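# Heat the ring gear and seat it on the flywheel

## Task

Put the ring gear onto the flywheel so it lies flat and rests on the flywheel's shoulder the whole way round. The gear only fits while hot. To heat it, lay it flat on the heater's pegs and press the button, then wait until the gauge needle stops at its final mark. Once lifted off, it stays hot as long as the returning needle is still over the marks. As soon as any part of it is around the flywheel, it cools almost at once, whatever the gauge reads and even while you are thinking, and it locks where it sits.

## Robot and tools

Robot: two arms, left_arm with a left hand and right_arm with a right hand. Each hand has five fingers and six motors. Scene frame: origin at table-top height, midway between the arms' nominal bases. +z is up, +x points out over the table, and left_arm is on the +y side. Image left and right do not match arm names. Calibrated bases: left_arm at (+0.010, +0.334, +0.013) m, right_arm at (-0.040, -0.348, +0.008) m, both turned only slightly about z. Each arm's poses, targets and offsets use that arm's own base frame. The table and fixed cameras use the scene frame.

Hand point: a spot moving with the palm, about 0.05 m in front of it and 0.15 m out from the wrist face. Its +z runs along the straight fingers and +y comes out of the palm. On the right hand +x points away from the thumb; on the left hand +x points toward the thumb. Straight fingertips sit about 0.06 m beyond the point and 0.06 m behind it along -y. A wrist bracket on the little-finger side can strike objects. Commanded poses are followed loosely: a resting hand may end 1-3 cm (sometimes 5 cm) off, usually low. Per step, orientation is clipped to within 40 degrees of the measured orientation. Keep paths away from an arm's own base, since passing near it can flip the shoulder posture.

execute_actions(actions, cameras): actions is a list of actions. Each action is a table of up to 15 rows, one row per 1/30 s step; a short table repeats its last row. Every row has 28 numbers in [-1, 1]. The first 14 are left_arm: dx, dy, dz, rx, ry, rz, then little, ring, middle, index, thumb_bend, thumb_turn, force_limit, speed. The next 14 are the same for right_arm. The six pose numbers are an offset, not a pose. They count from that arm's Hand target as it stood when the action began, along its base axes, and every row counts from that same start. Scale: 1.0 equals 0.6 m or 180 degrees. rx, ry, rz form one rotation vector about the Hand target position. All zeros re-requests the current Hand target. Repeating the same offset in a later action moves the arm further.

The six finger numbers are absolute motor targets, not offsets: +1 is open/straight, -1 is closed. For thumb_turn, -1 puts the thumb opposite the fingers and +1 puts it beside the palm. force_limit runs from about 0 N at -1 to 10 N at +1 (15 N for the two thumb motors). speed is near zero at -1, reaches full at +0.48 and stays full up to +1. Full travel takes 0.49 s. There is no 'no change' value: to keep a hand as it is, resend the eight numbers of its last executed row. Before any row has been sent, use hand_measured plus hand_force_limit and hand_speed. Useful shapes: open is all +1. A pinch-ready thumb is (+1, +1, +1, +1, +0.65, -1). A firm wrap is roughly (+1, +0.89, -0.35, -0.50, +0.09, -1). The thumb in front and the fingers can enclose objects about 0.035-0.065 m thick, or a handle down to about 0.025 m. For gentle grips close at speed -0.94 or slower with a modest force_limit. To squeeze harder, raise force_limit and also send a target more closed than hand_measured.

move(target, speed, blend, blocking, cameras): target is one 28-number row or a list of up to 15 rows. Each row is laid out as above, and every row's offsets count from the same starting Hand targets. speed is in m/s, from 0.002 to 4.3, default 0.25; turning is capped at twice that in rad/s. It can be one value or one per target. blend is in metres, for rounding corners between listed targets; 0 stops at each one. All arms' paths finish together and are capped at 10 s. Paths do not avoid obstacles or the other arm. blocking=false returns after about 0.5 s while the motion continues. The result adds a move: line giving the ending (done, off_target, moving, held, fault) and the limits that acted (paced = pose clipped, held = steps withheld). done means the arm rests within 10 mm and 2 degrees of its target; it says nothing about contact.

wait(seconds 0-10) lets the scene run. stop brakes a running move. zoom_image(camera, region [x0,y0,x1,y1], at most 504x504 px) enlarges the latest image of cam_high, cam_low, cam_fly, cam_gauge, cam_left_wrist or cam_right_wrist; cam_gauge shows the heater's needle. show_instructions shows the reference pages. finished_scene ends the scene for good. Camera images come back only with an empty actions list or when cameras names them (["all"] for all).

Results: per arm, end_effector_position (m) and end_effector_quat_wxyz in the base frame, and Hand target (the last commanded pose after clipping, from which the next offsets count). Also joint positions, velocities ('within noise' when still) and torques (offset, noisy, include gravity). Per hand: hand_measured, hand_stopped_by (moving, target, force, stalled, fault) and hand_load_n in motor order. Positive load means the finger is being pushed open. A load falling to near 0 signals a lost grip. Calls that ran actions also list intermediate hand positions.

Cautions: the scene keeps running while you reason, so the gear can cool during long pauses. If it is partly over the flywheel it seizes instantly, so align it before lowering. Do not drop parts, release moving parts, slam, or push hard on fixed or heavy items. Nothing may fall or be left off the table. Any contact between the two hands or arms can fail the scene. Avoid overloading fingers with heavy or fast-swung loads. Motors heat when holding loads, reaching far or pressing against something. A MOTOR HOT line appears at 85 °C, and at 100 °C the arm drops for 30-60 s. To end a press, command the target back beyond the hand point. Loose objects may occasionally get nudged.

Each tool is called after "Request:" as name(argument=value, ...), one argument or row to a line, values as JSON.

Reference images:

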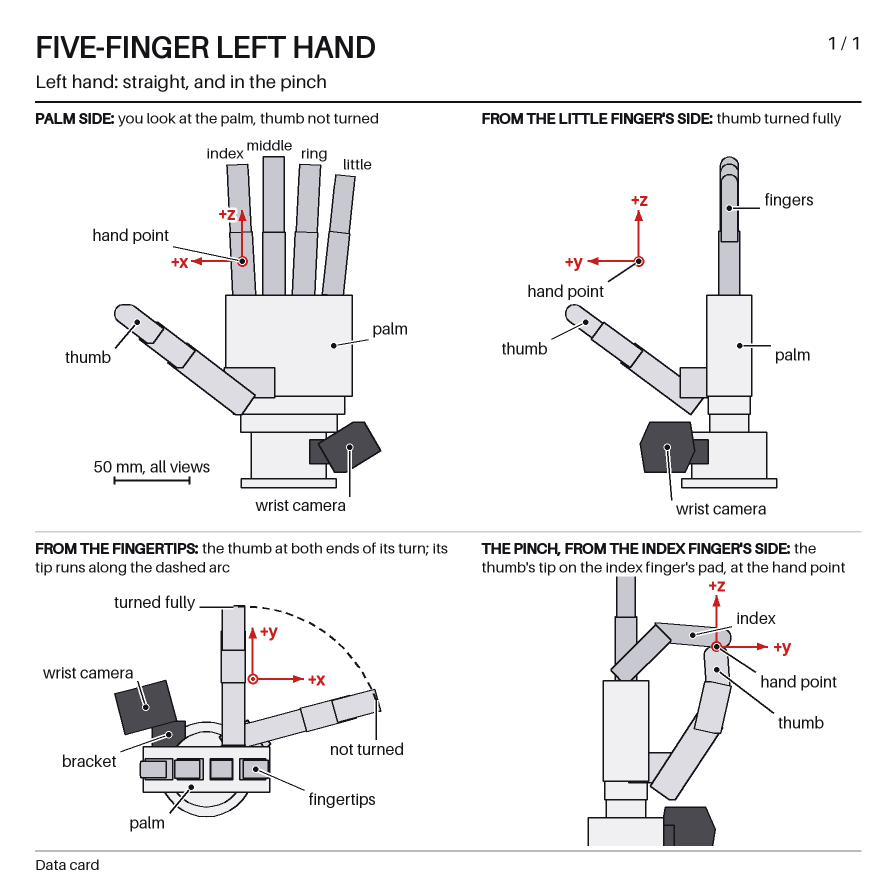

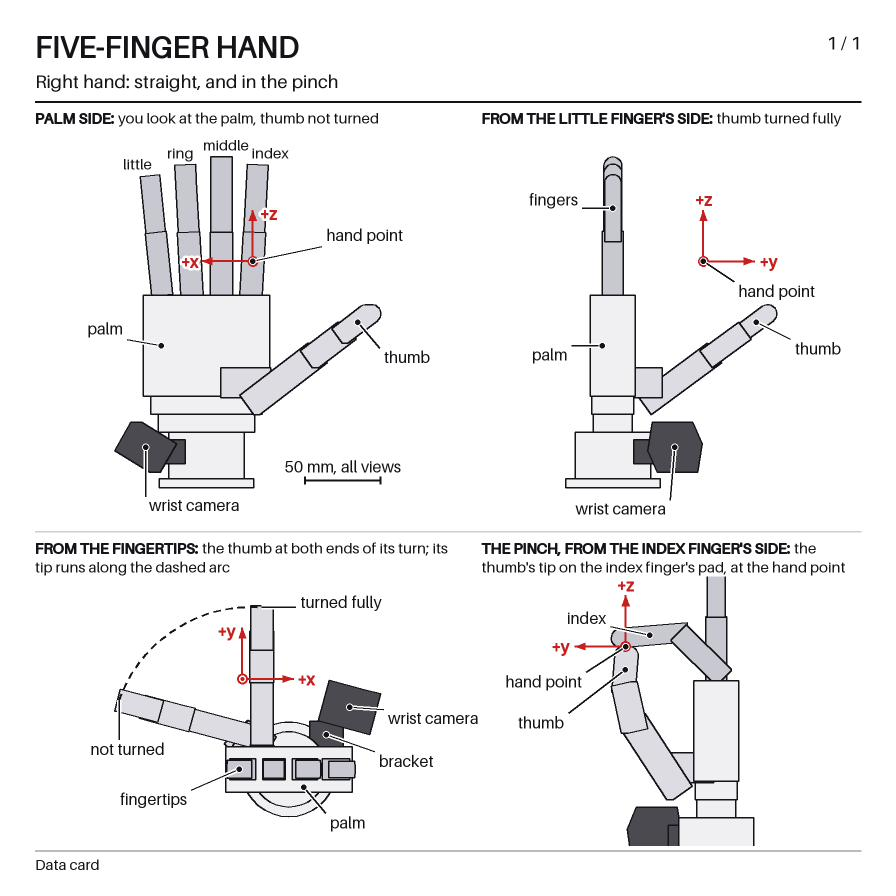

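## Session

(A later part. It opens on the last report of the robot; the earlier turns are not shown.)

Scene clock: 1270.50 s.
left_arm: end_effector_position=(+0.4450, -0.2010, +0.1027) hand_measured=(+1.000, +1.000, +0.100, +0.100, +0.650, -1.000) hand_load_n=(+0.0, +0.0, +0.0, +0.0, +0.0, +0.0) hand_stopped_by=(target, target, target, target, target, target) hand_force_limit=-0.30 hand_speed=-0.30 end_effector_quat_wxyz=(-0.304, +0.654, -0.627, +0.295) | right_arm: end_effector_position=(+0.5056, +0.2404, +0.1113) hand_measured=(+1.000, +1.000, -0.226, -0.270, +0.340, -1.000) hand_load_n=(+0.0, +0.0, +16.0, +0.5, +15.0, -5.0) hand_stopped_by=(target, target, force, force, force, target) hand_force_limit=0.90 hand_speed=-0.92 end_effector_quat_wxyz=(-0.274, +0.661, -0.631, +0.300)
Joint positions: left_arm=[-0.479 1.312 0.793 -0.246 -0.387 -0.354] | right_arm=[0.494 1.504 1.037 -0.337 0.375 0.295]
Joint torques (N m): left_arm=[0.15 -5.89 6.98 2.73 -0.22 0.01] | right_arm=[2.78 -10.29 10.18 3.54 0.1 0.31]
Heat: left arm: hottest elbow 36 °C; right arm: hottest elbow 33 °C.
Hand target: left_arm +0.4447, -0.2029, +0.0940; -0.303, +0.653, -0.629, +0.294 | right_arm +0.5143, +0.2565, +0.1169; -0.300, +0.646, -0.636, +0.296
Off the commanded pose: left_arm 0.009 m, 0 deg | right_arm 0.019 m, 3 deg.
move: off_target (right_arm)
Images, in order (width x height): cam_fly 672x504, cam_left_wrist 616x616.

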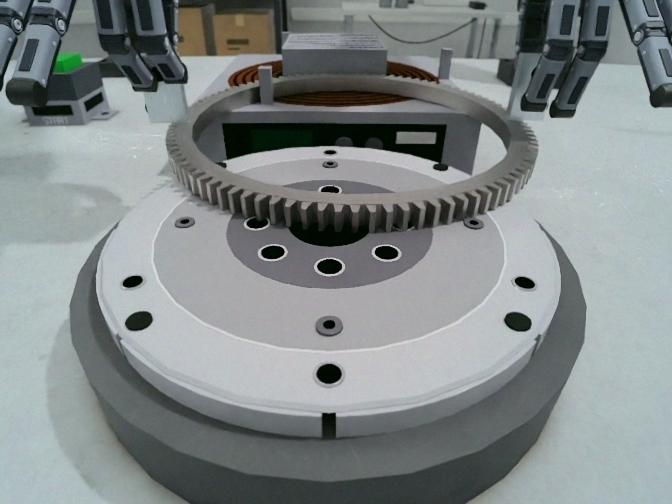

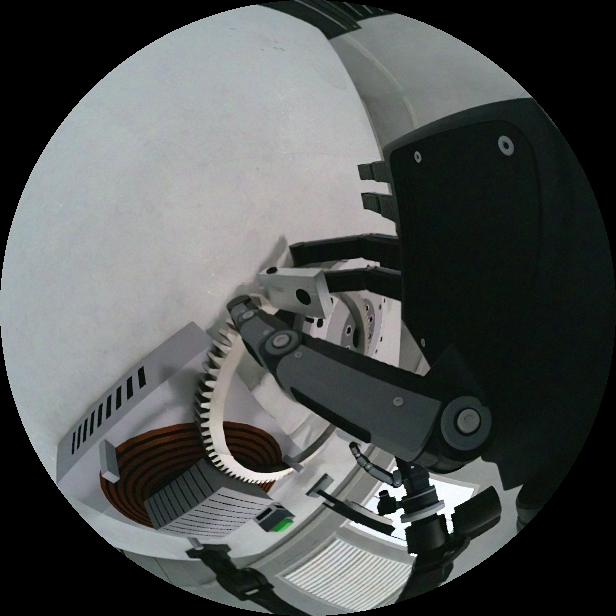

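Request:
move(
  target=[
    [0,-0.0095,0.1,0,0,0,1,1,0.1,0.1,0.65,-1,-0.3,-0.3,0,0,0,0,0,0,1,1,-0.6,-0.7,-0.2,-1,0.9,-0.92],
    [0,-0.0095,0,0,0,0,1,1,0.1,0.1,0.65,-1,-0.3,-0.3,0,0,0,0,0,0,1,1,-0.6,-0.7,-0.2,-1,0.9,-0.92],
  ],
  speed=0.1,
  cameras=["cam_fly","cam_left_wrist"],
)

Request:
zoom_image(
  camera="cam_fly",
  region=[470, 10, 640, 140],
)

Request:
zoom_image(
  camera="cam_left_wrist",
  region=[200, 210, 380, 390],
)

Scene clock: 1282.87 s.
left_arm: end_effector_position=(+0.4455, -0.2045, +0.1023) hand_measured=(+1.000, +1.000, +0.100, +0.100, +0.650, -1.000) hand_load_n=(+0.0, +0.0, +0.0, +0.0, +0.0, +0.0) hand_stopped_by=(target, target, target, target, target, target) hand_force_limit=-0.30 hand_speed=-0.30 end_effector_quat_wxyz=(-0.305, +0.653, -0.628, +0.294) | right_arm: end_effector_position=(+0.5058, +0.2406, +0.1111) hand_measured=(+1.000, +1.000, -0.226, -0.270, +0.340, -1.000) hand_load_n=(+0.0, +0.0, +16.0, +0.0, +15.0, -5.5) hand_stopped_by=(target, target, force, force, force, target) hand_force_limit=0.90 hand_speed=-0.92 end_effector_quat_wxyz=(-0.274, +0.661, -0.631, +0.300)
Joint positions: left_arm=[-0.488 1.32 0.801 -0.249 -0.395 -0.357] | right_arm=[0.494 1.505 1.037 -0.336 0.375 0.295]
Joint torques (N m): left_arm=[-0.15 -6.01 6.97 2.82 -0.25 -0.06] | right_arm=[2.9 -10.46 10.33 3.49 0.06 0.32]
Heat: left arm: hottest elbow 36 °C; right arm: hottest elbow 33 °C.
Hand target: left_arm +0.4447, -0.2088, +0.0941; -0.303, +0.653, -0.629, +0.294 | right_arm +0.5143, +0.2566, +0.1167; -0.300, +0.646, -0.636, +0.296
Off the commanded pose: left_arm 0.009 m, 0 deg | right_arm 0.019 m, 3 deg.
move: off_target (right_arm)
Images, in order (width x height): cam_fly 672x504, cam_left_wrist 616x616.

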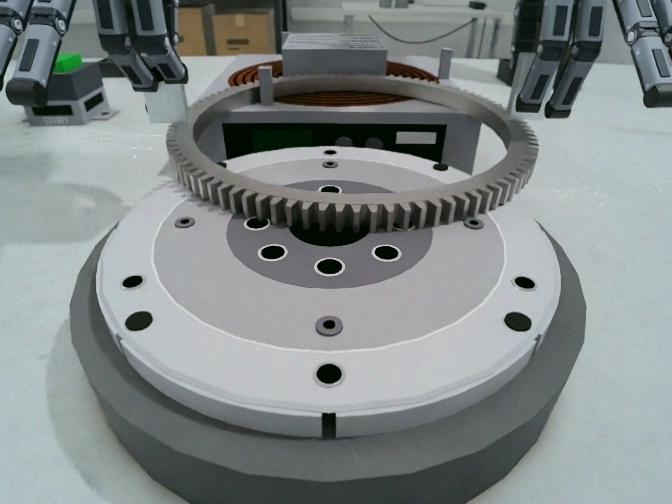

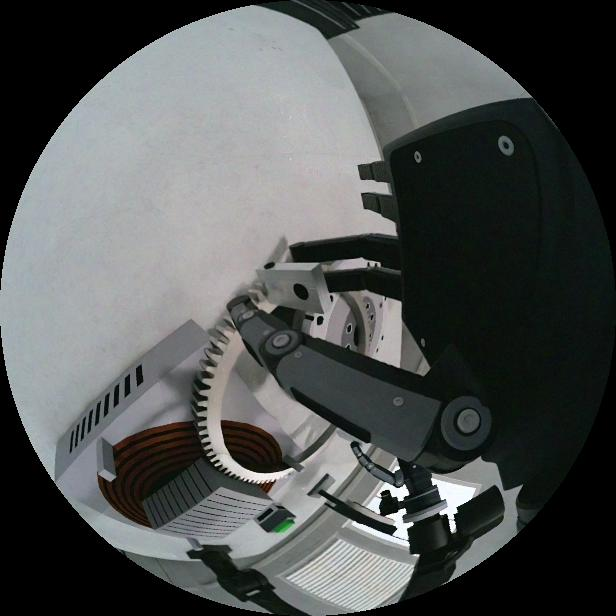

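Scaled by 2.965.

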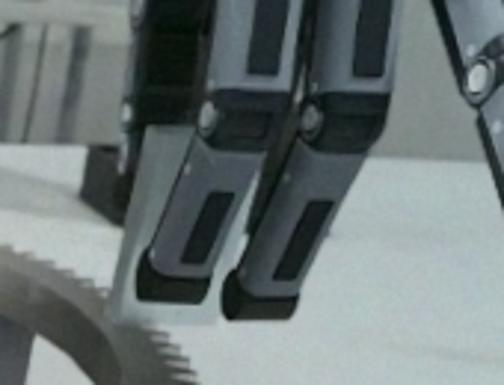

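Scaled by 2.800 from the camera's 616x616 image, which has a finer 880x880 frame.

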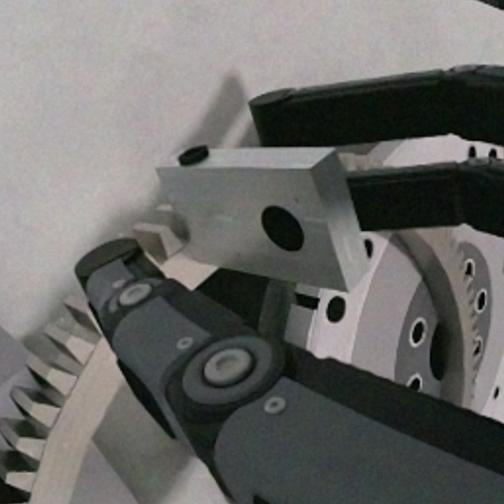

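Request:
move(
  target=[0,0,0,0,0,0,1,1,-0.3,-0.35,0.15,-1,-0.8,-0.9,0,0,0,0,0,0,1,1,-0.6,-0.7,-0.2,-1,0.9,-0.92],
  cameras=["cam_fly","cam_left_wrist"],
)

Request:
zoom_image(
  camera="cam_fly",
  region=[470, 10, 640, 140],
)

Request:
zoom_image(
  camera="cam_left_wrist",
  region=[200, 210, 380, 390],
)

Scene clock: 1292.97 s.
left_arm: end_effector_position=(+0.4461, -0.2045, +0.1026) hand_measured=(+1.000, +1.000, -0.076, -0.114, +0.200, -1.000) hand_load_n=(+0.0, +0.0, +0.0, +1.0, +1.5, +0.5) hand_stopped_by=(target, target, force, force, force, target) hand_force_limit=-0.80 hand_speed=-0.90 end_effector_quat_wxyz=(-0.306, +0.653, -0.628, +0.294) | right_arm: end_effector_position=(+0.5058, +0.2406, +0.1111) hand_measured=(+1.000, +1.000, -0.226, -0.270, +0.340, -1.000) hand_load_n=(+0.0, +0.0, +16.0, +0.0, +15.0, -5.0) hand_stopped_by=(target, target, force, force, force, target) hand_force_limit=0.90 hand_speed=-0.92 end_effector_quat_wxyz=(-0.274, +0.661, -0.631, +0.300)
Joint positions: left_arm=[-0.488 1.32 0.801 -0.247 -0.397 -0.357] | right_arm=[0.494 1.505 1.037 -0.336 0.375 0.295]
Joint torques (N m): left_arm=[-0.15 -6.12 6.95 2.65 -0.21 -0.06] | right_arm=[2.61 -10.75 10.33 3.34 0.13 0.32]
Heat: left arm: hottest elbow 36 °C; right arm: hottest elbow 33 °C.
Hand target: left_arm +0.4447, -0.2087, +0.0940; -0.303, +0.653, -0.629, +0.294 | right_arm +0.5143, +0.2566, +0.1167; -0.300, +0.646, -0.636, +0.296
Off the commanded pose: left_arm 0.010 m, 0 deg | right_arm 0.019 m, 3 deg.
move: off_target (right_arm)
Images, in order (width x height): cam_fly 672x504, cam_left_wrist 616x616.

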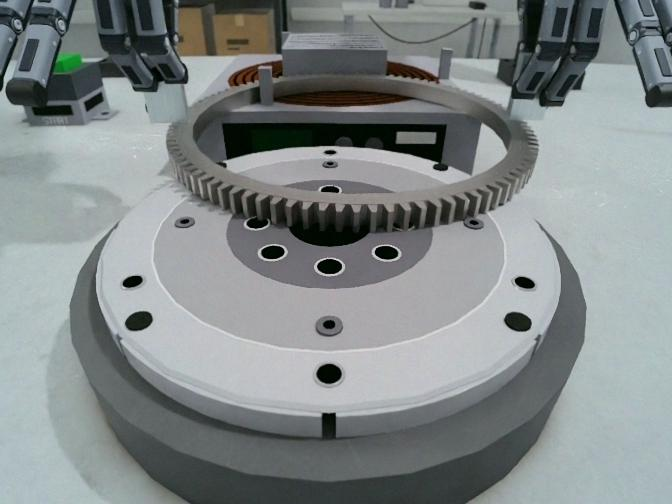

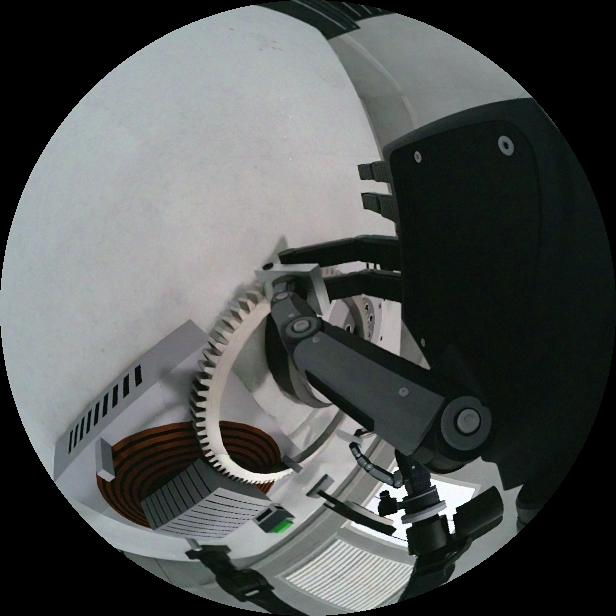

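Scaled by 2.965.

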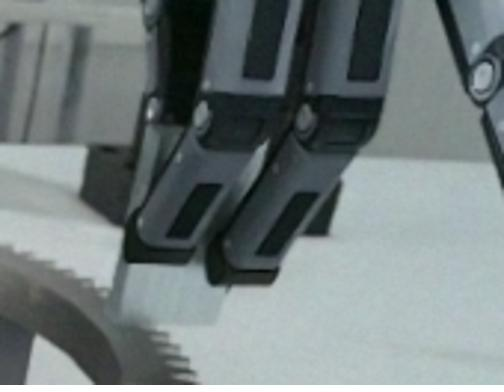

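Scaled by 2.800 from the camera's 616x616 image, which has a finer 880x880 frame.

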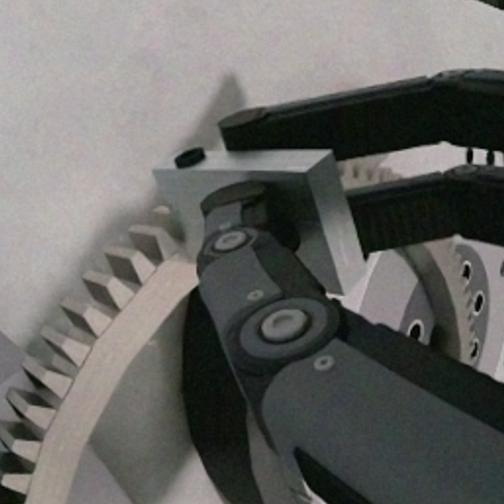

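Request:
move(
  target=[
    [0,0,0.0,0,0,0,1,1,0.1,0.1,0.65,-1,-0.3,-0.3,0,0,0,0,0,0,1,1,-0.6,-0.7,-0.2,-1,0.9,-0.92],
    [0,-0.0112,0.1,0,0,0,1,1,0.1,0.1,0.65,-1,-0.3,-0.3,0,0,0,0,0,0,1,1,-0.6,-0.7,-0.2,-1,0.9,-0.92],
    [0,-0.0112,0,0,0,0,1,1,0.1,0.1,0.65,-1,-0.3,-0.3,0,0,0,0,0,0,1,1,-0.6,-0.7,-0.2,-1,0.9,-0.92],
    [0,-0.0112,0,0,0,0,1,1,-0.3,-0.35,0.15,-1,-0.8,-0.9,0,0,0,0,0,0,1,1,-0.6,-0.7,-0.2,-1,0.9,-0.92],
  ],
  speed=0.1,
  cameras=["cam_fly","cam_left_wrist"],
)

Request:
zoom_image(
  camera="cam_fly",
  region=[470, 10, 640, 140],
)

Request:
zoom_image(
  camera="cam_left_wrist",
  region=[200, 210, 380, 390],
)

Scene clock: 1317.20 s.
left_arm: end_effector_position=(+0.4464, -0.2112, +0.1028) hand_measured=(+1.000, +1.000, -0.086, -0.132, +0.214, -1.000) hand_load_n=(+0.0, -0.5, +0.0, +1.0, +1.5, +0.5) hand_stopped_by=(target, target, force, force, force, target) hand_force_limit=-0.80 hand_speed=-0.90 end_effector_quat_wxyz=(-0.306, +0.653, -0.627, +0.295) | right_arm: end_effector_position=(+0.5061, +0.2409, +0.1111) hand_measured=(+1.000, +1.000, -0.226, -0.270, +0.340, -1.000) hand_load_n=(-0.5, +0.0, +16.0, +0.0, +15.5, -5.0) hand_stopped_by=(target, target, force, force, force, target) hand_force_limit=0.90 hand_speed=-0.92 end_effector_quat_wxyz=(-0.275, +0.661, -0.631, +0.300)
Joint positions: left_arm=[-0.503 1.33 0.81 -0.251 -0.408 -0.369] | right_arm=[0.494 1.505 1.037 -0.334 0.374 0.295]
Joint torques (N m): left_arm=[-0.09 -6.07 7.01 2.66 -0.2 -0.07] | right_arm=[2.78 -10.4 10.29 3.33 0.14 0.31]
Heat: left arm: hottest elbow 36 °C; right arm: hottest elbow 33 °C.
Hand target: left_arm +0.4447, -0.2154, +0.0941; -0.303, +0.653, -0.629, +0.294 | right_arm +0.5143, +0.2565, +0.1168; -0.300, +0.646, -0.636, +0.296
Off the commanded pose: left_arm 0.010 m, 0 deg | right_arm 0.019 m, 3 deg.
move: off_target (right_arm)
Images, in order (width x height): cam_fly 672x504, cam_left_wrist 616x616.

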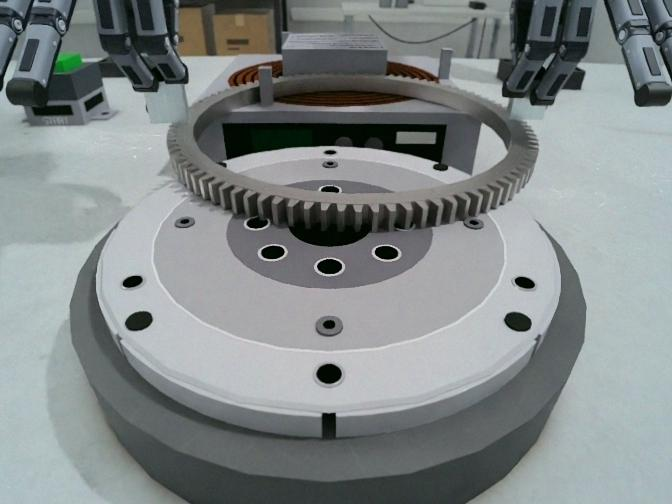

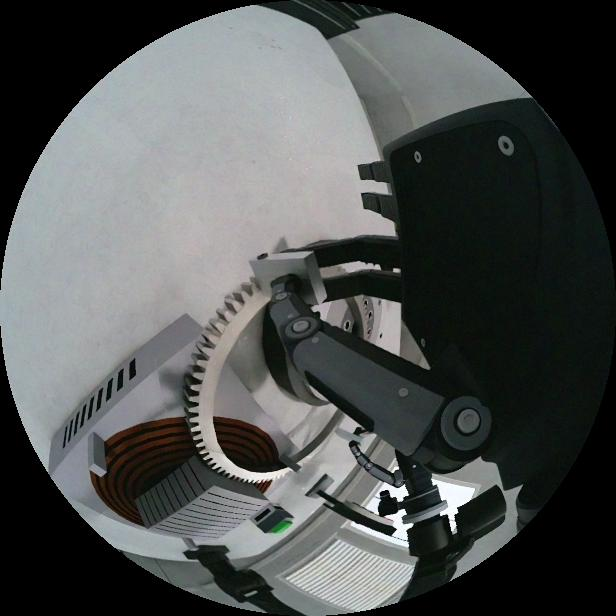

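Scaled by 2.965.

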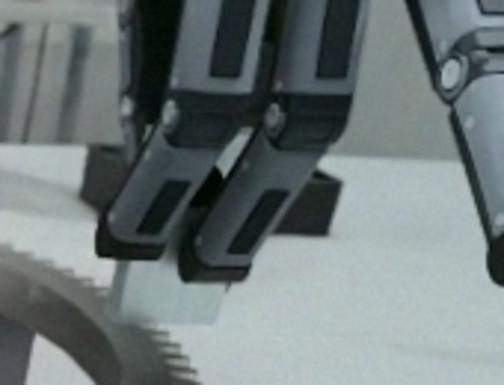

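Scaled by 2.800 from the camera's 616x616 image, which has a finer 880x880 frame.

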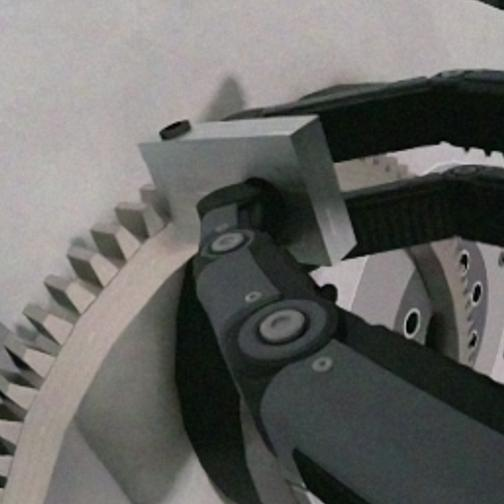

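Request:
move(
  target=[
    [0,0,0.0,0,0,0,1,1,0.1,0.1,0.65,-1,-0.3,-0.3,0,0,0,0,0,0,1,1,-0.6,-0.7,-0.2,-1,0.9,-0.92],
    [0,0.004,0.1,0,0,0,1,1,0.1,0.1,0.65,-1,-0.3,-0.3,0,0,0,0,0,0,1,1,-0.6,-0.7,-0.2,-1,0.9,-0.92],
    [0,0.004,0,0,0,0,1,1,0.1,0.1,0.65,-1,-0.3,-0.3,0,0,0,0,0,0,1,1,-0.6,-0.7,-0.2,-1,0.9,-0.92],
    [0,0.004,0,0,0,0,1,1,-0.3,-0.35,0.15,-1,-0.8,-0.9,0,0,0,0,0,0,1,1,-0.6,-0.7,-0.2,-1,0.9,-0.92],
  ],
  speed=0.1,
  cameras=["cam_fly","cam_left_wrist"],
)

Request:
zoom_image(
  camera="cam_fly",
  region=[470, 10, 640, 140],
)

Request:
zoom_image(
  camera="cam_left_wrist",
  region=[200, 210, 380, 390],
)

Scene clock: 1335.60 s.
left_arm: end_effector_position=(+0.4455, -0.2108, +0.1027) hand_measured=(+1.000, +1.000, -0.084, -0.122, +0.200, -1.000) hand_load_n=(+0.0, +0.0, +0.0, +2.0, +1.5, +0.0) hand_stopped_by=(target, target, force, force, force, target) hand_force_limit=-0.80 hand_speed=-0.90 end_effector_quat_wxyz=(-0.306, +0.653, -0.627, +0.295) | right_arm: end_effector_position=(+0.5062, +0.2409, +0.1112) hand_measured=(+1.000, +1.000, -0.226, -0.270, +0.340, -1.000) hand_load_n=(+0.0, +0.0, +16.5, +0.0, +15.5, -5.5) hand_stopped_by=(target, target, force, force, force, target) hand_force_limit=0.90 hand_speed=-0.92 end_effector_quat_wxyz=(-0.275, +0.661, -0.631, +0.300)
Joint positions: left_arm=[-0.503 1.326 0.806 -0.249 -0.408 -0.369] | right_arm=[0.494 1.505 1.037 -0.334 0.374 0.295]
Joint torques (N m): left_arm=[0.15 -6.12 6.99 2.66 -0.07 -0.01] | right_arm=[2.73 -10.64 10.41 3.43 0.14 0.28]
Heat: left arm: hottest elbow 35 °C; right arm: hottest elbow 34 °C.
Hand target: left_arm +0.4447, -0.2130, +0.0940; -0.303, +0.653, -0.629, +0.294 | right_arm +0.5142, +0.2565, +0.1168; -0.299, +0.646, -0.636, +0.296
Off the commanded pose: left_arm 0.009 m, 0 deg | right_arm 0.018 m, 3 deg.
move: off_target (right_arm)
Images, in order (width x height): cam_fly 672x504, cam_left_wrist 616x616.

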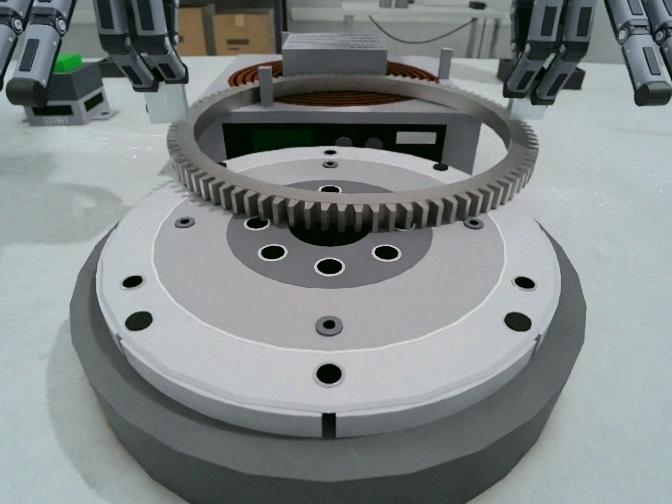

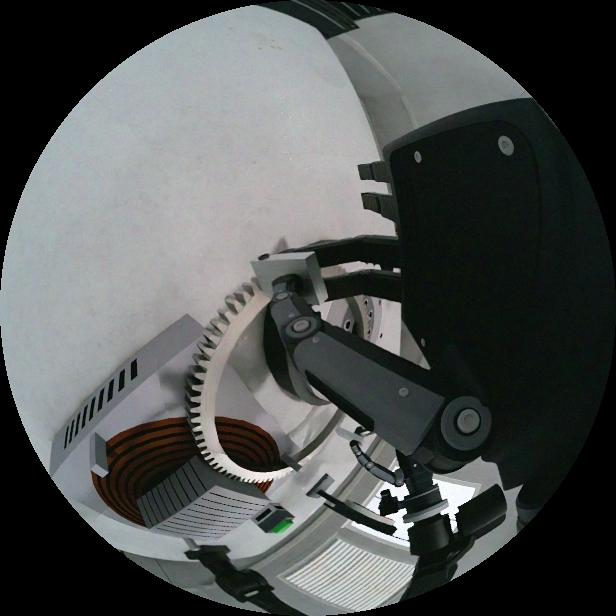

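Scaled by 2.965.

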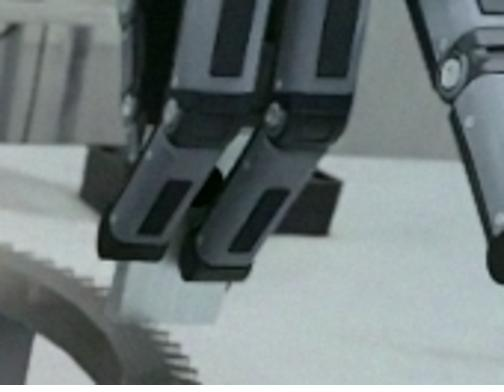

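Scaled by 2.800 from the camera's 616x616 image, which has a finer 880x880 frame.

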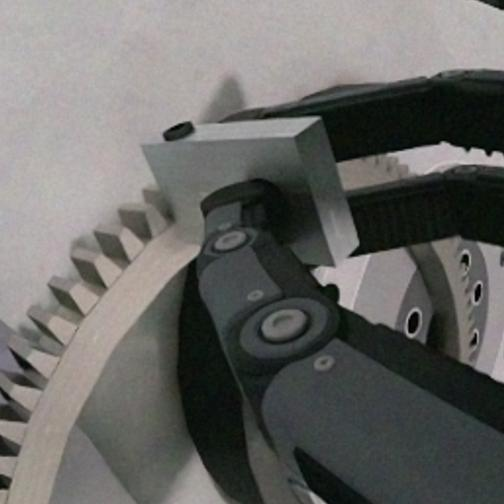

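Request:
move(
  target=[0,0,0,0,0,0,1,1,-0.6,-0.7,-0.2,-1,0.9,-0.92,0,0,0,0,0,0,1,1,-0.6,-0.7,-0.2,-1,0.9,-0.92],
  cameras=["cam_fly","cam_right_wrist"],
)

Request:
zoom_image(
  camera="cam_fly",
  region=[90, 10, 260, 140],
)

Request:
zoom_image(
  camera="cam_fly",
  region=[470, 10, 640, 140],
)

Request:
zoom_image(
  camera="cam_right_wrist",
  region=[236, 210, 416, 390],
)

Scene clock: 1342.20 s.
left_arm: end_effector_position=(+0.4458, -0.2108, +0.1023) hand_measured=(+1.000, +1.000, -0.104, -0.142, +0.178, -1.000) hand_load_n=(+0.0, +0.0, +9.5, +10.0, +13.5, +1.0) hand_stopped_by=(target, target, force, force, force, target) hand_force_limit=0.90 hand_speed=-0.92 end_effector_quat_wxyz=(-0.306, +0.653, -0.627, +0.295) | right_arm: end_effector_position=(+0.5062, +0.2409, +0.1112) hand_measured=(+1.000, +1.000, -0.226, -0.270, +0.340, -1.000) hand_load_n=(+0.0, +0.0, +16.5, +0.0, +15.0, -5.5) hand_stopped_by=(target, target, force, force, force, target) hand_force_limit=0.90 hand_speed=-0.92 end_effector_quat_wxyz=(-0.275, +0.661, -0.631, +0.300)
Joint positions: left_arm=[-0.503 1.328 0.806 -0.248 -0.408 -0.369] | right_arm=[0.494 1.505 1.037 -0.334 0.374 0.295]
Joint torques (N m): left_arm=[0.32 -6.3 6.97 2.59 -0.04 -0.01] | right_arm=[2.43 -10.87 10.35 3.3 0.12 0.26]
Heat: left arm: hottest elbow 35 °C; right arm: hottest elbow 34 °C.
Hand target: left_arm +0.4446, -0.2129, +0.0939; -0.303, +0.653, -0.629, +0.293 | right_arm +0.5142, +0.2565, +0.1168; -0.299, +0.646, -0.636, +0.296
Off the commanded pose: left_arm 0.009 m, 0 deg | right_arm 0.018 m, 3 deg.
move: off_target (right_arm)
Images, in order (width x height): cam_fly 672x504, cam_right_wrist 616x616.

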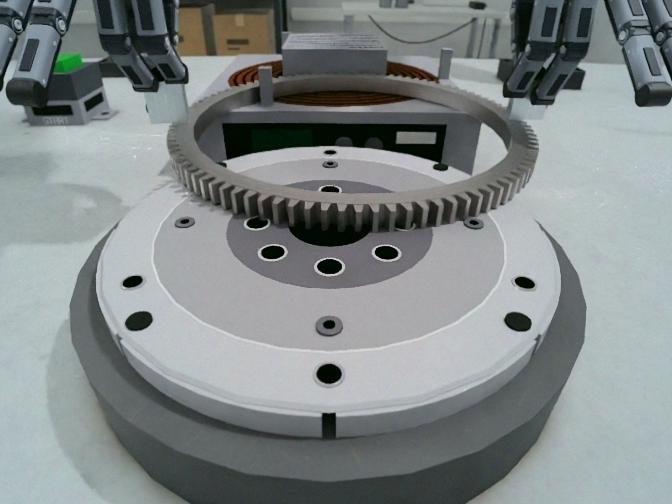

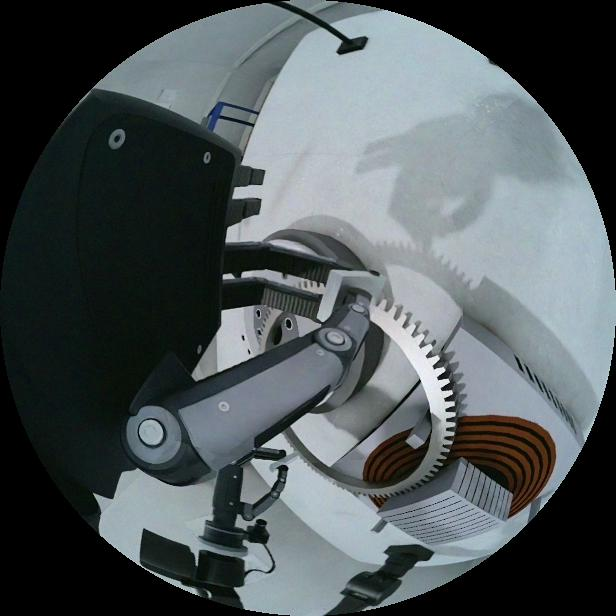

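Scaled by 2.965.

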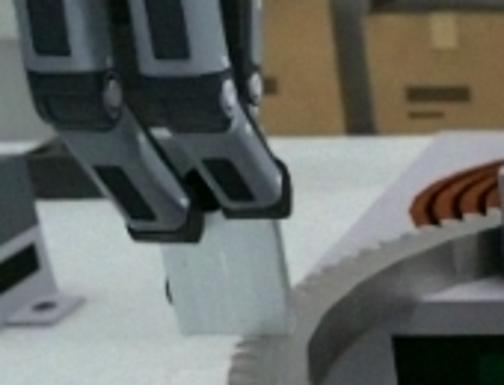

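Scaled by 2.965.

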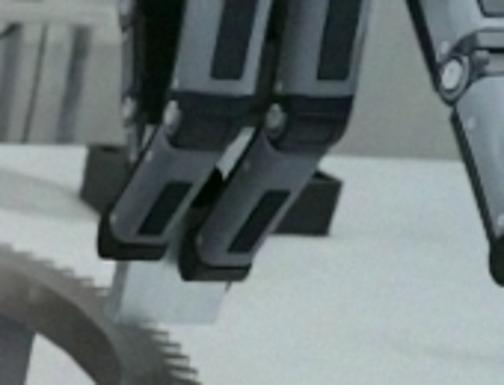

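Scaled by 2.800 from the camera's 616x616 image, which has a finer 880x880 frame.

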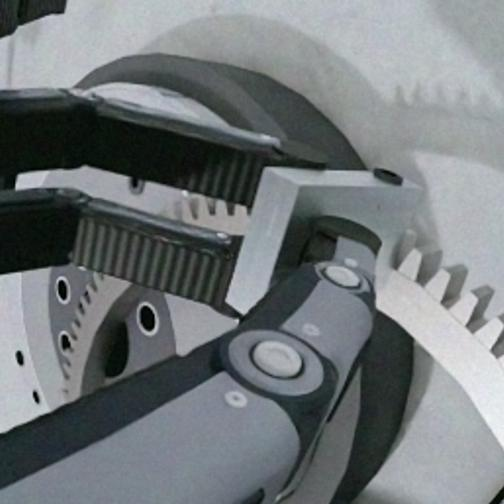

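Request:
move(
  target=[
    [0,0,0,0,0,0,1,1,-0.6,-0.7,-0.2,-1,0.9,-0.92,-0.0133,-0.026,-0.0163,0,0,0,1,1,-0.6,-0.7,-0.2,-1,0.9,-0.92],
    [0,0,0,0,0,0,1,1,-0.6,-0.7,-0.2,-1,0.9,-0.92,-0.0133,-0.026,-0.0163,0,0,0,1,1,0.1,0.1,0.65,-1,-0.3,-0.6],
  ],
  speed=0.05,
  cameras=["cam_fly","cam_right_wrist"],
)

Request:
zoom_image(
  camera="cam_fly",
  region=[90, 10, 260, 140],
)

Request:
zoom_image(
  camera="cam_right_wrist",
  region=[236, 210, 416, 390],
)

Scene clock: 1356.13 s.
left_arm: end_effector_position=(+0.4458, -0.2108, +0.1023) hand_measured=(+1.000, +1.000, -0.104, -0.142, +0.178, -1.000) hand_load_n=(+0.0, +0.0, +9.5, +10.0, +13.0, +1.0) hand_stopped_by=(target, target, force, force, force, target) hand_force_limit=0.90 hand_speed=-0.92 end_effector_quat_wxyz=(-0.306, +0.653, -0.627, +0.295) | right_arm: end_effector_position=(+0.5038, +0.2421, +0.1087) hand_measured=(+1.000, +1.000, +0.100, +0.100, +0.650, -1.000) hand_load_n=(-0.5, +0.0, +0.0, +0.0, +0.0, +0.0) hand_stopped_by=(target, target, target, target, target, target) hand_force_limit=-0.30 hand_speed=-0.60 end_effector_quat_wxyz=(-0.295, +0.652, -0.632, +0.297)
Joint positions: left_arm=[-0.503 1.328 0.806 -0.248 -0.408 -0.369] | right_arm=[0.491 1.49 0.996 -0.272 0.358 0.307]
Joint torques (N m): left_arm=[0.32 -6.3 6.95 2.55 -0.05 -0.02] | right_arm=[1.38 -10.7 8.88 2.35 0.16 0.08]
Heat: left arm: hottest elbow 35 °C; right arm: hottest elbow 33 °C.
Hand target: left_arm +0.4446, -0.2129, +0.0939; -0.303, +0.653, -0.629, +0.293 | right_arm +0.5063, +0.2408, +0.1069; -0.299, +0.646, -0.636, +0.296
Off the commanded pose: left_arm 0.009 m, 0 deg | right_arm 0.003 m, 1 deg.
move: done
Images, in order (width x height): cam_fly 672x504, cam_right_wrist 616x616.

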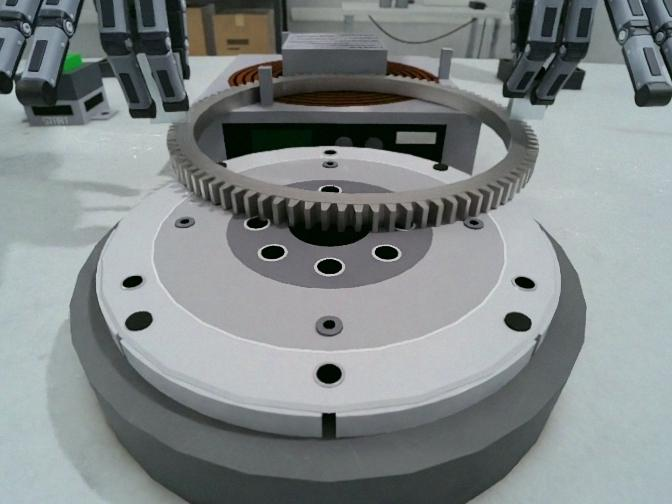

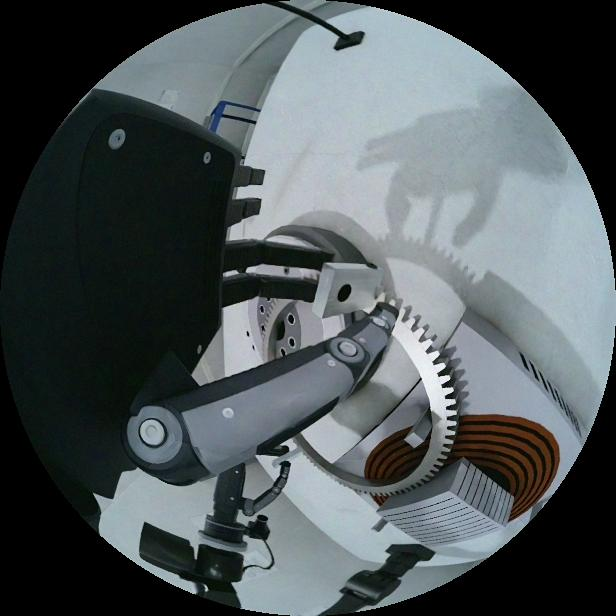

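Scaled by 2.965.

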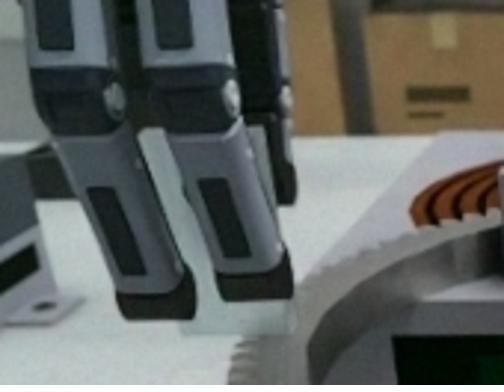

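Scaled by 2.800 from the camera's 616x616 image, which has a finer 880x880 frame.

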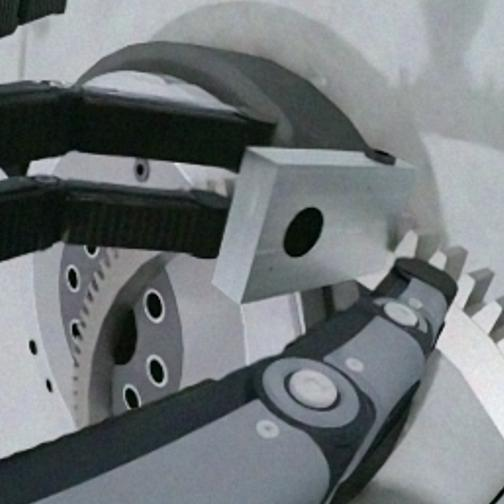

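Request:
move(
  target=[0,0,0,0,0,0,1,1,-0.6,-0.7,-0.2,-1,0.9,-0.92,0,0,0,0,0,0,1,1,-0.3,-0.35,0.15,-1,-0.8,-0.9],
  cameras=["cam_fly","cam_right_wrist"],
)

Request:
zoom_image(
  camera="cam_fly",
  region=[90, 10, 260, 140],
)

Request:
zoom_image(
  camera="cam_right_wrist",
  region=[236, 210, 416, 390],
)

Scene clock: 1366.03 s.
left_arm: end_effector_position=(+0.4458, -0.2108, +0.1023) hand_measured=(+1.000, +1.000, -0.104, -0.142, +0.178, -1.000) hand_load_n=(+0.0, +0.0, +9.5, +10.0, +13.0, +1.0) hand_stopped_by=(target, target, force, force, force, target) hand_force_limit=0.90 hand_speed=-0.92 end_effector_quat_wxyz=(-0.306, +0.653, -0.627, +0.295) | right_arm: end_effector_position=(+0.5041, +0.2423, +0.1089) hand_measured=(+1.000, +1.000, -0.170, -0.244, +0.340, -1.000) hand_load_n=(+0.0, +0.0, +0.0, +0.5, +2.0, +0.0) hand_stopped_by=(target, target, force, force, force, target) hand_force_limit=-0.80 hand_speed=-0.90 end_effector_quat_wxyz=(-0.296, +0.651, -0.632, +0.297)
Joint positions: left_arm=[-0.503 1.328 0.806 -0.248 -0.408 -0.369] | right_arm=[0.491 1.49 0.996 -0.271 0.358 0.308]
Joint torques (N m): left_arm=[0.32 -6.12 6.93 2.56 -0.03 -0.03] | right_arm=[0.97 -10.75 9.07 2.29 0.17 0.06]
Heat: left arm: hottest elbow 35 °C; right arm: hottest elbow 33 °C.
Hand target: left_arm +0.4446, -0.2129, +0.0939; -0.303, +0.653, -0.629, +0.293 | right_arm +0.5064, +0.2408, +0.1069; -0.299, +0.646, -0.636, +0.296
Off the commanded pose: left_arm 0.009 m, 0 deg | right_arm 0.003 m, 1 deg.
move: done
Images, in order (width x height): cam_fly 672x504, cam_right_wrist 616x616.

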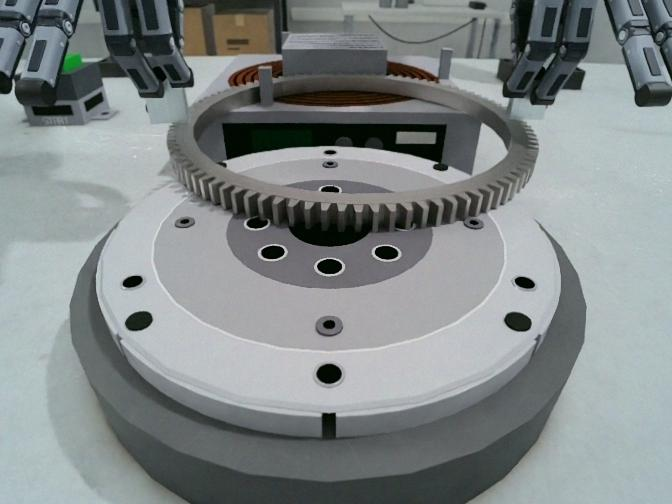

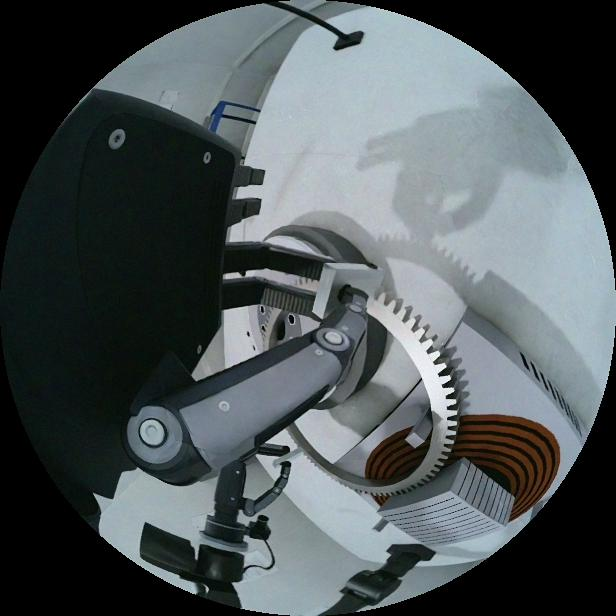

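Scaled by 2.965.

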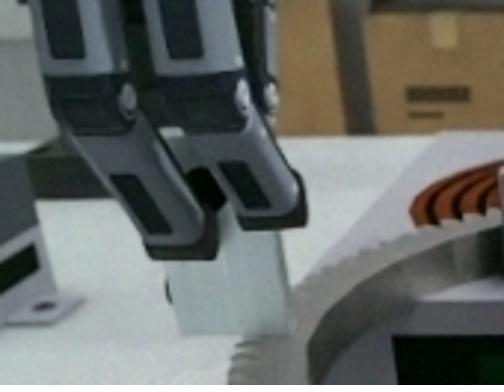

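Scaled by 2.800 from the camera's 616x616 image, which has a finer 880x880 frame.

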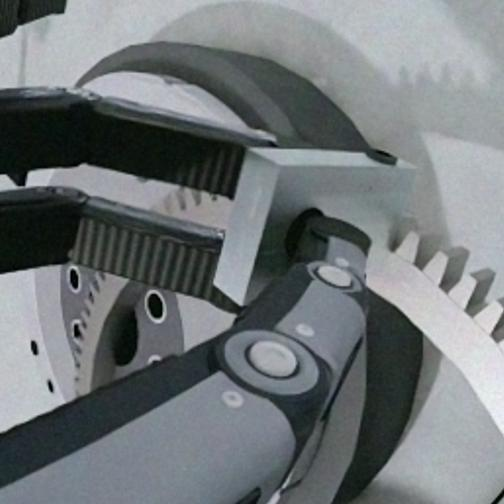

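Request:
move(
  target=[0,0,0,0,0,0,1,1,-0.6,-0.7,-0.2,-1,0.9,-0.92,0,0,0,0,0,0,1,1,-0.6,-0.7,-0.2,-1,0.9,-0.92],
)

Scene clock: 1371.77 s.
left_arm: end_effector_position=(+0.4458, -0.2108, +0.1023) hand_measured=(+1.000, +1.000, -0.104, -0.142, +0.178, -1.000) hand_load_n=(+0.0, -0.5, +10.0, +10.0, +13.0, +1.0) hand_stopped_by=(target, target, force, force, force, target) hand_force_limit=0.90 hand_speed=-0.92 end_effector_quat_wxyz=(-0.306, +0.653, -0.627, +0.295) | right_arm: end_effector_position=(+0.5045, +0.2430, +0.1089) hand_measured=(+1.000, +1.000, -0.202, -0.278, +0.324, -1.000) hand_load_n=(+0.0, +0.0, +10.0, +10.5, +13.0, +0.5) hand_stopped_by=(target, target, force, force, force, target) hand_force_limit=0.90 hand_speed=-0.92 end_effector_quat_wxyz=(-0.297, +0.651, -0.632, +0.297)
Joint positions: left_arm=[-0.503 1.328 0.806 -0.248 -0.408 -0.369] | right_arm=[0.491 1.491 0.996 -0.268 0.356 0.308]
Joint torques (N m): left_arm=[0.32 -6.24 6.94 2.56 -0.04 -0.02] | right_arm=[1.38 -10.81 9.01 2.3 0.27 0.01]
Heat: left arm: hottest elbow 35 °C; right arm: hottest elbow 32 °C.
Hand target: left_arm +0.4446, -0.2129, +0.0939; -0.303, +0.653, -0.629, +0.293 | right_arm +0.5063, +0.2408, +0.1069; -0.299, +0.646, -0.636, +0.296
Off the commanded pose: left_arm 0.009 m, 0 deg | right_arm 0.004 m, 1 deg.
move: done

Request:
move(
  target=[0,0,0.0917,0,0,0,1,1,-0.6,-0.7,-0.2,-1,0.9,-0.92,0,0,0.1083,0,0,0,1,1,-0.6,-0.7,-0.2,-1,0.9,-0.92],
  speed=0.05,
  cameras=["cam_fly","cam_left_wrist","cam_right_wrist"],
)

Scene clock: 1378.33 s.
left_arm: end_effector_position=(+0.4436, -0.2116, +0.1213) hand_measured=(+1.000, +1.000, -0.104, -0.142, +0.180, -1.000) hand_load_n=(+0.0, +0.0, +20.0, +8.5, +27.5, +3.5) hand_stopped_by=(target, target, force, force, force, target) hand_force_limit=0.90 hand_speed=-0.92 end_effector_quat_wxyz=(-0.298, +0.659, -0.628, +0.286) | right_arm: end_effector_position=(+0.4959, +0.2380, +0.1230) hand_measured=(+1.000, +1.000, -0.202, -0.278, +0.326, -1.000) hand_load_n=(+0.0, +0.0, +13.0, +5.0, +20.0, +0.5) hand_stopped_by=(target, target, force, force, force, target) hand_force_limit=0.90 hand_speed=-0.92 end_effector_quat_wxyz=(-0.272, +0.658, -0.641, +0.285)
Joint positions: left_arm=[-0.503 1.305 0.855 -0.348 -0.403 -0.385] | right_arm=[0.488 1.471 1.043 -0.396 0.354 0.322]
Joint torques (N m): left_arm=[0.32 -10.11 10.55 0.01 -0.26 0.16] | right_arm=[1.49 -14.56 14.22 -0.05 0.39 -0.08]
Heat: left arm: hottest elbow 35 °C; right arm: hottest elbow 32 °C.
Hand target: left_arm +0.4447, -0.2130, +0.1489; -0.303, +0.653, -0.629, +0.293 | right_arm +0.5063, +0.2409, +0.1718; -0.299, +0.646, -0.636, +0.296
Off the commanded pose: left_arm 0.028 m, 1 deg | right_arm 0.050 m, 4 deg.
move: off_target (left_arm, right_arm)
Images, in order (width x height): cam_fly 672x504, cam_left_wrist 616x616, cam_right_wrist 616x616.

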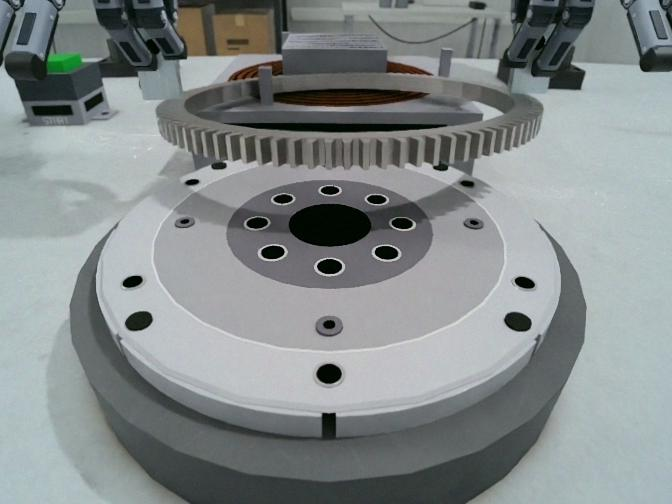

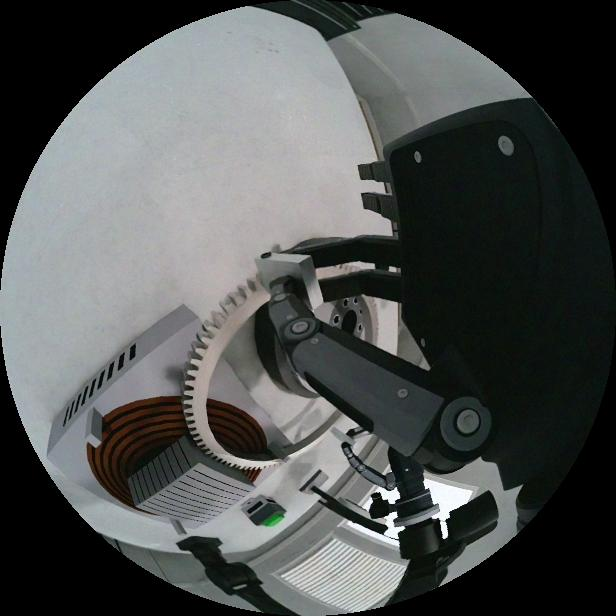

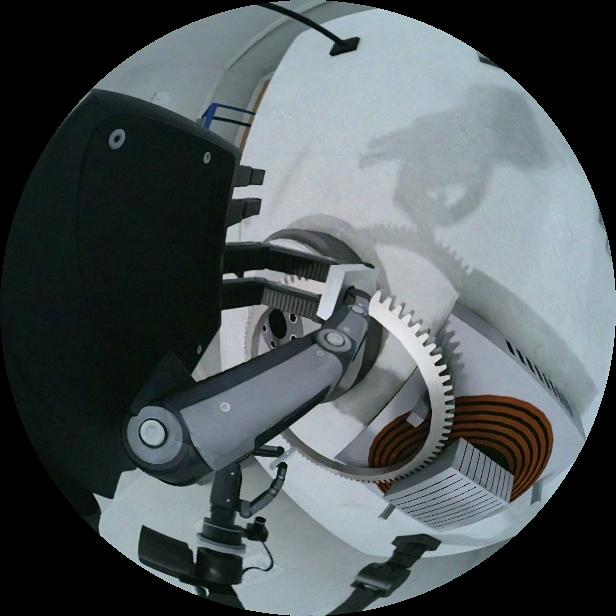

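Request:
zoom_image(
  camera="cam_fly",
  region=[130, 20, 560, 180],
)

Request:
zoom_image(
  camera="cam_left_wrist",
  region=[60, 280, 320, 540],
)

Request:
zoom_image(
  camera="cam_right_wrist",
  region=[320, 280, 580, 540],
)

Scaled by 1.172.

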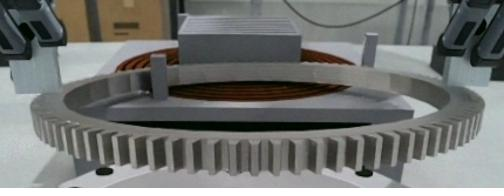

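Scaled by 1.938 from the camera's 616x616 image, which has a finer 880x880 frame.

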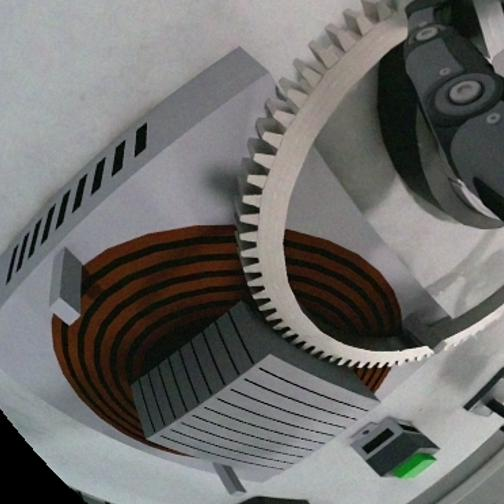

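Scaled by 1.938 from the camera's 616x616 image, which has a finer 880x880 frame.

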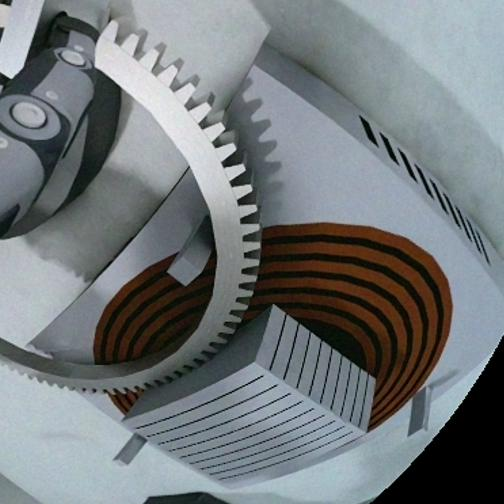

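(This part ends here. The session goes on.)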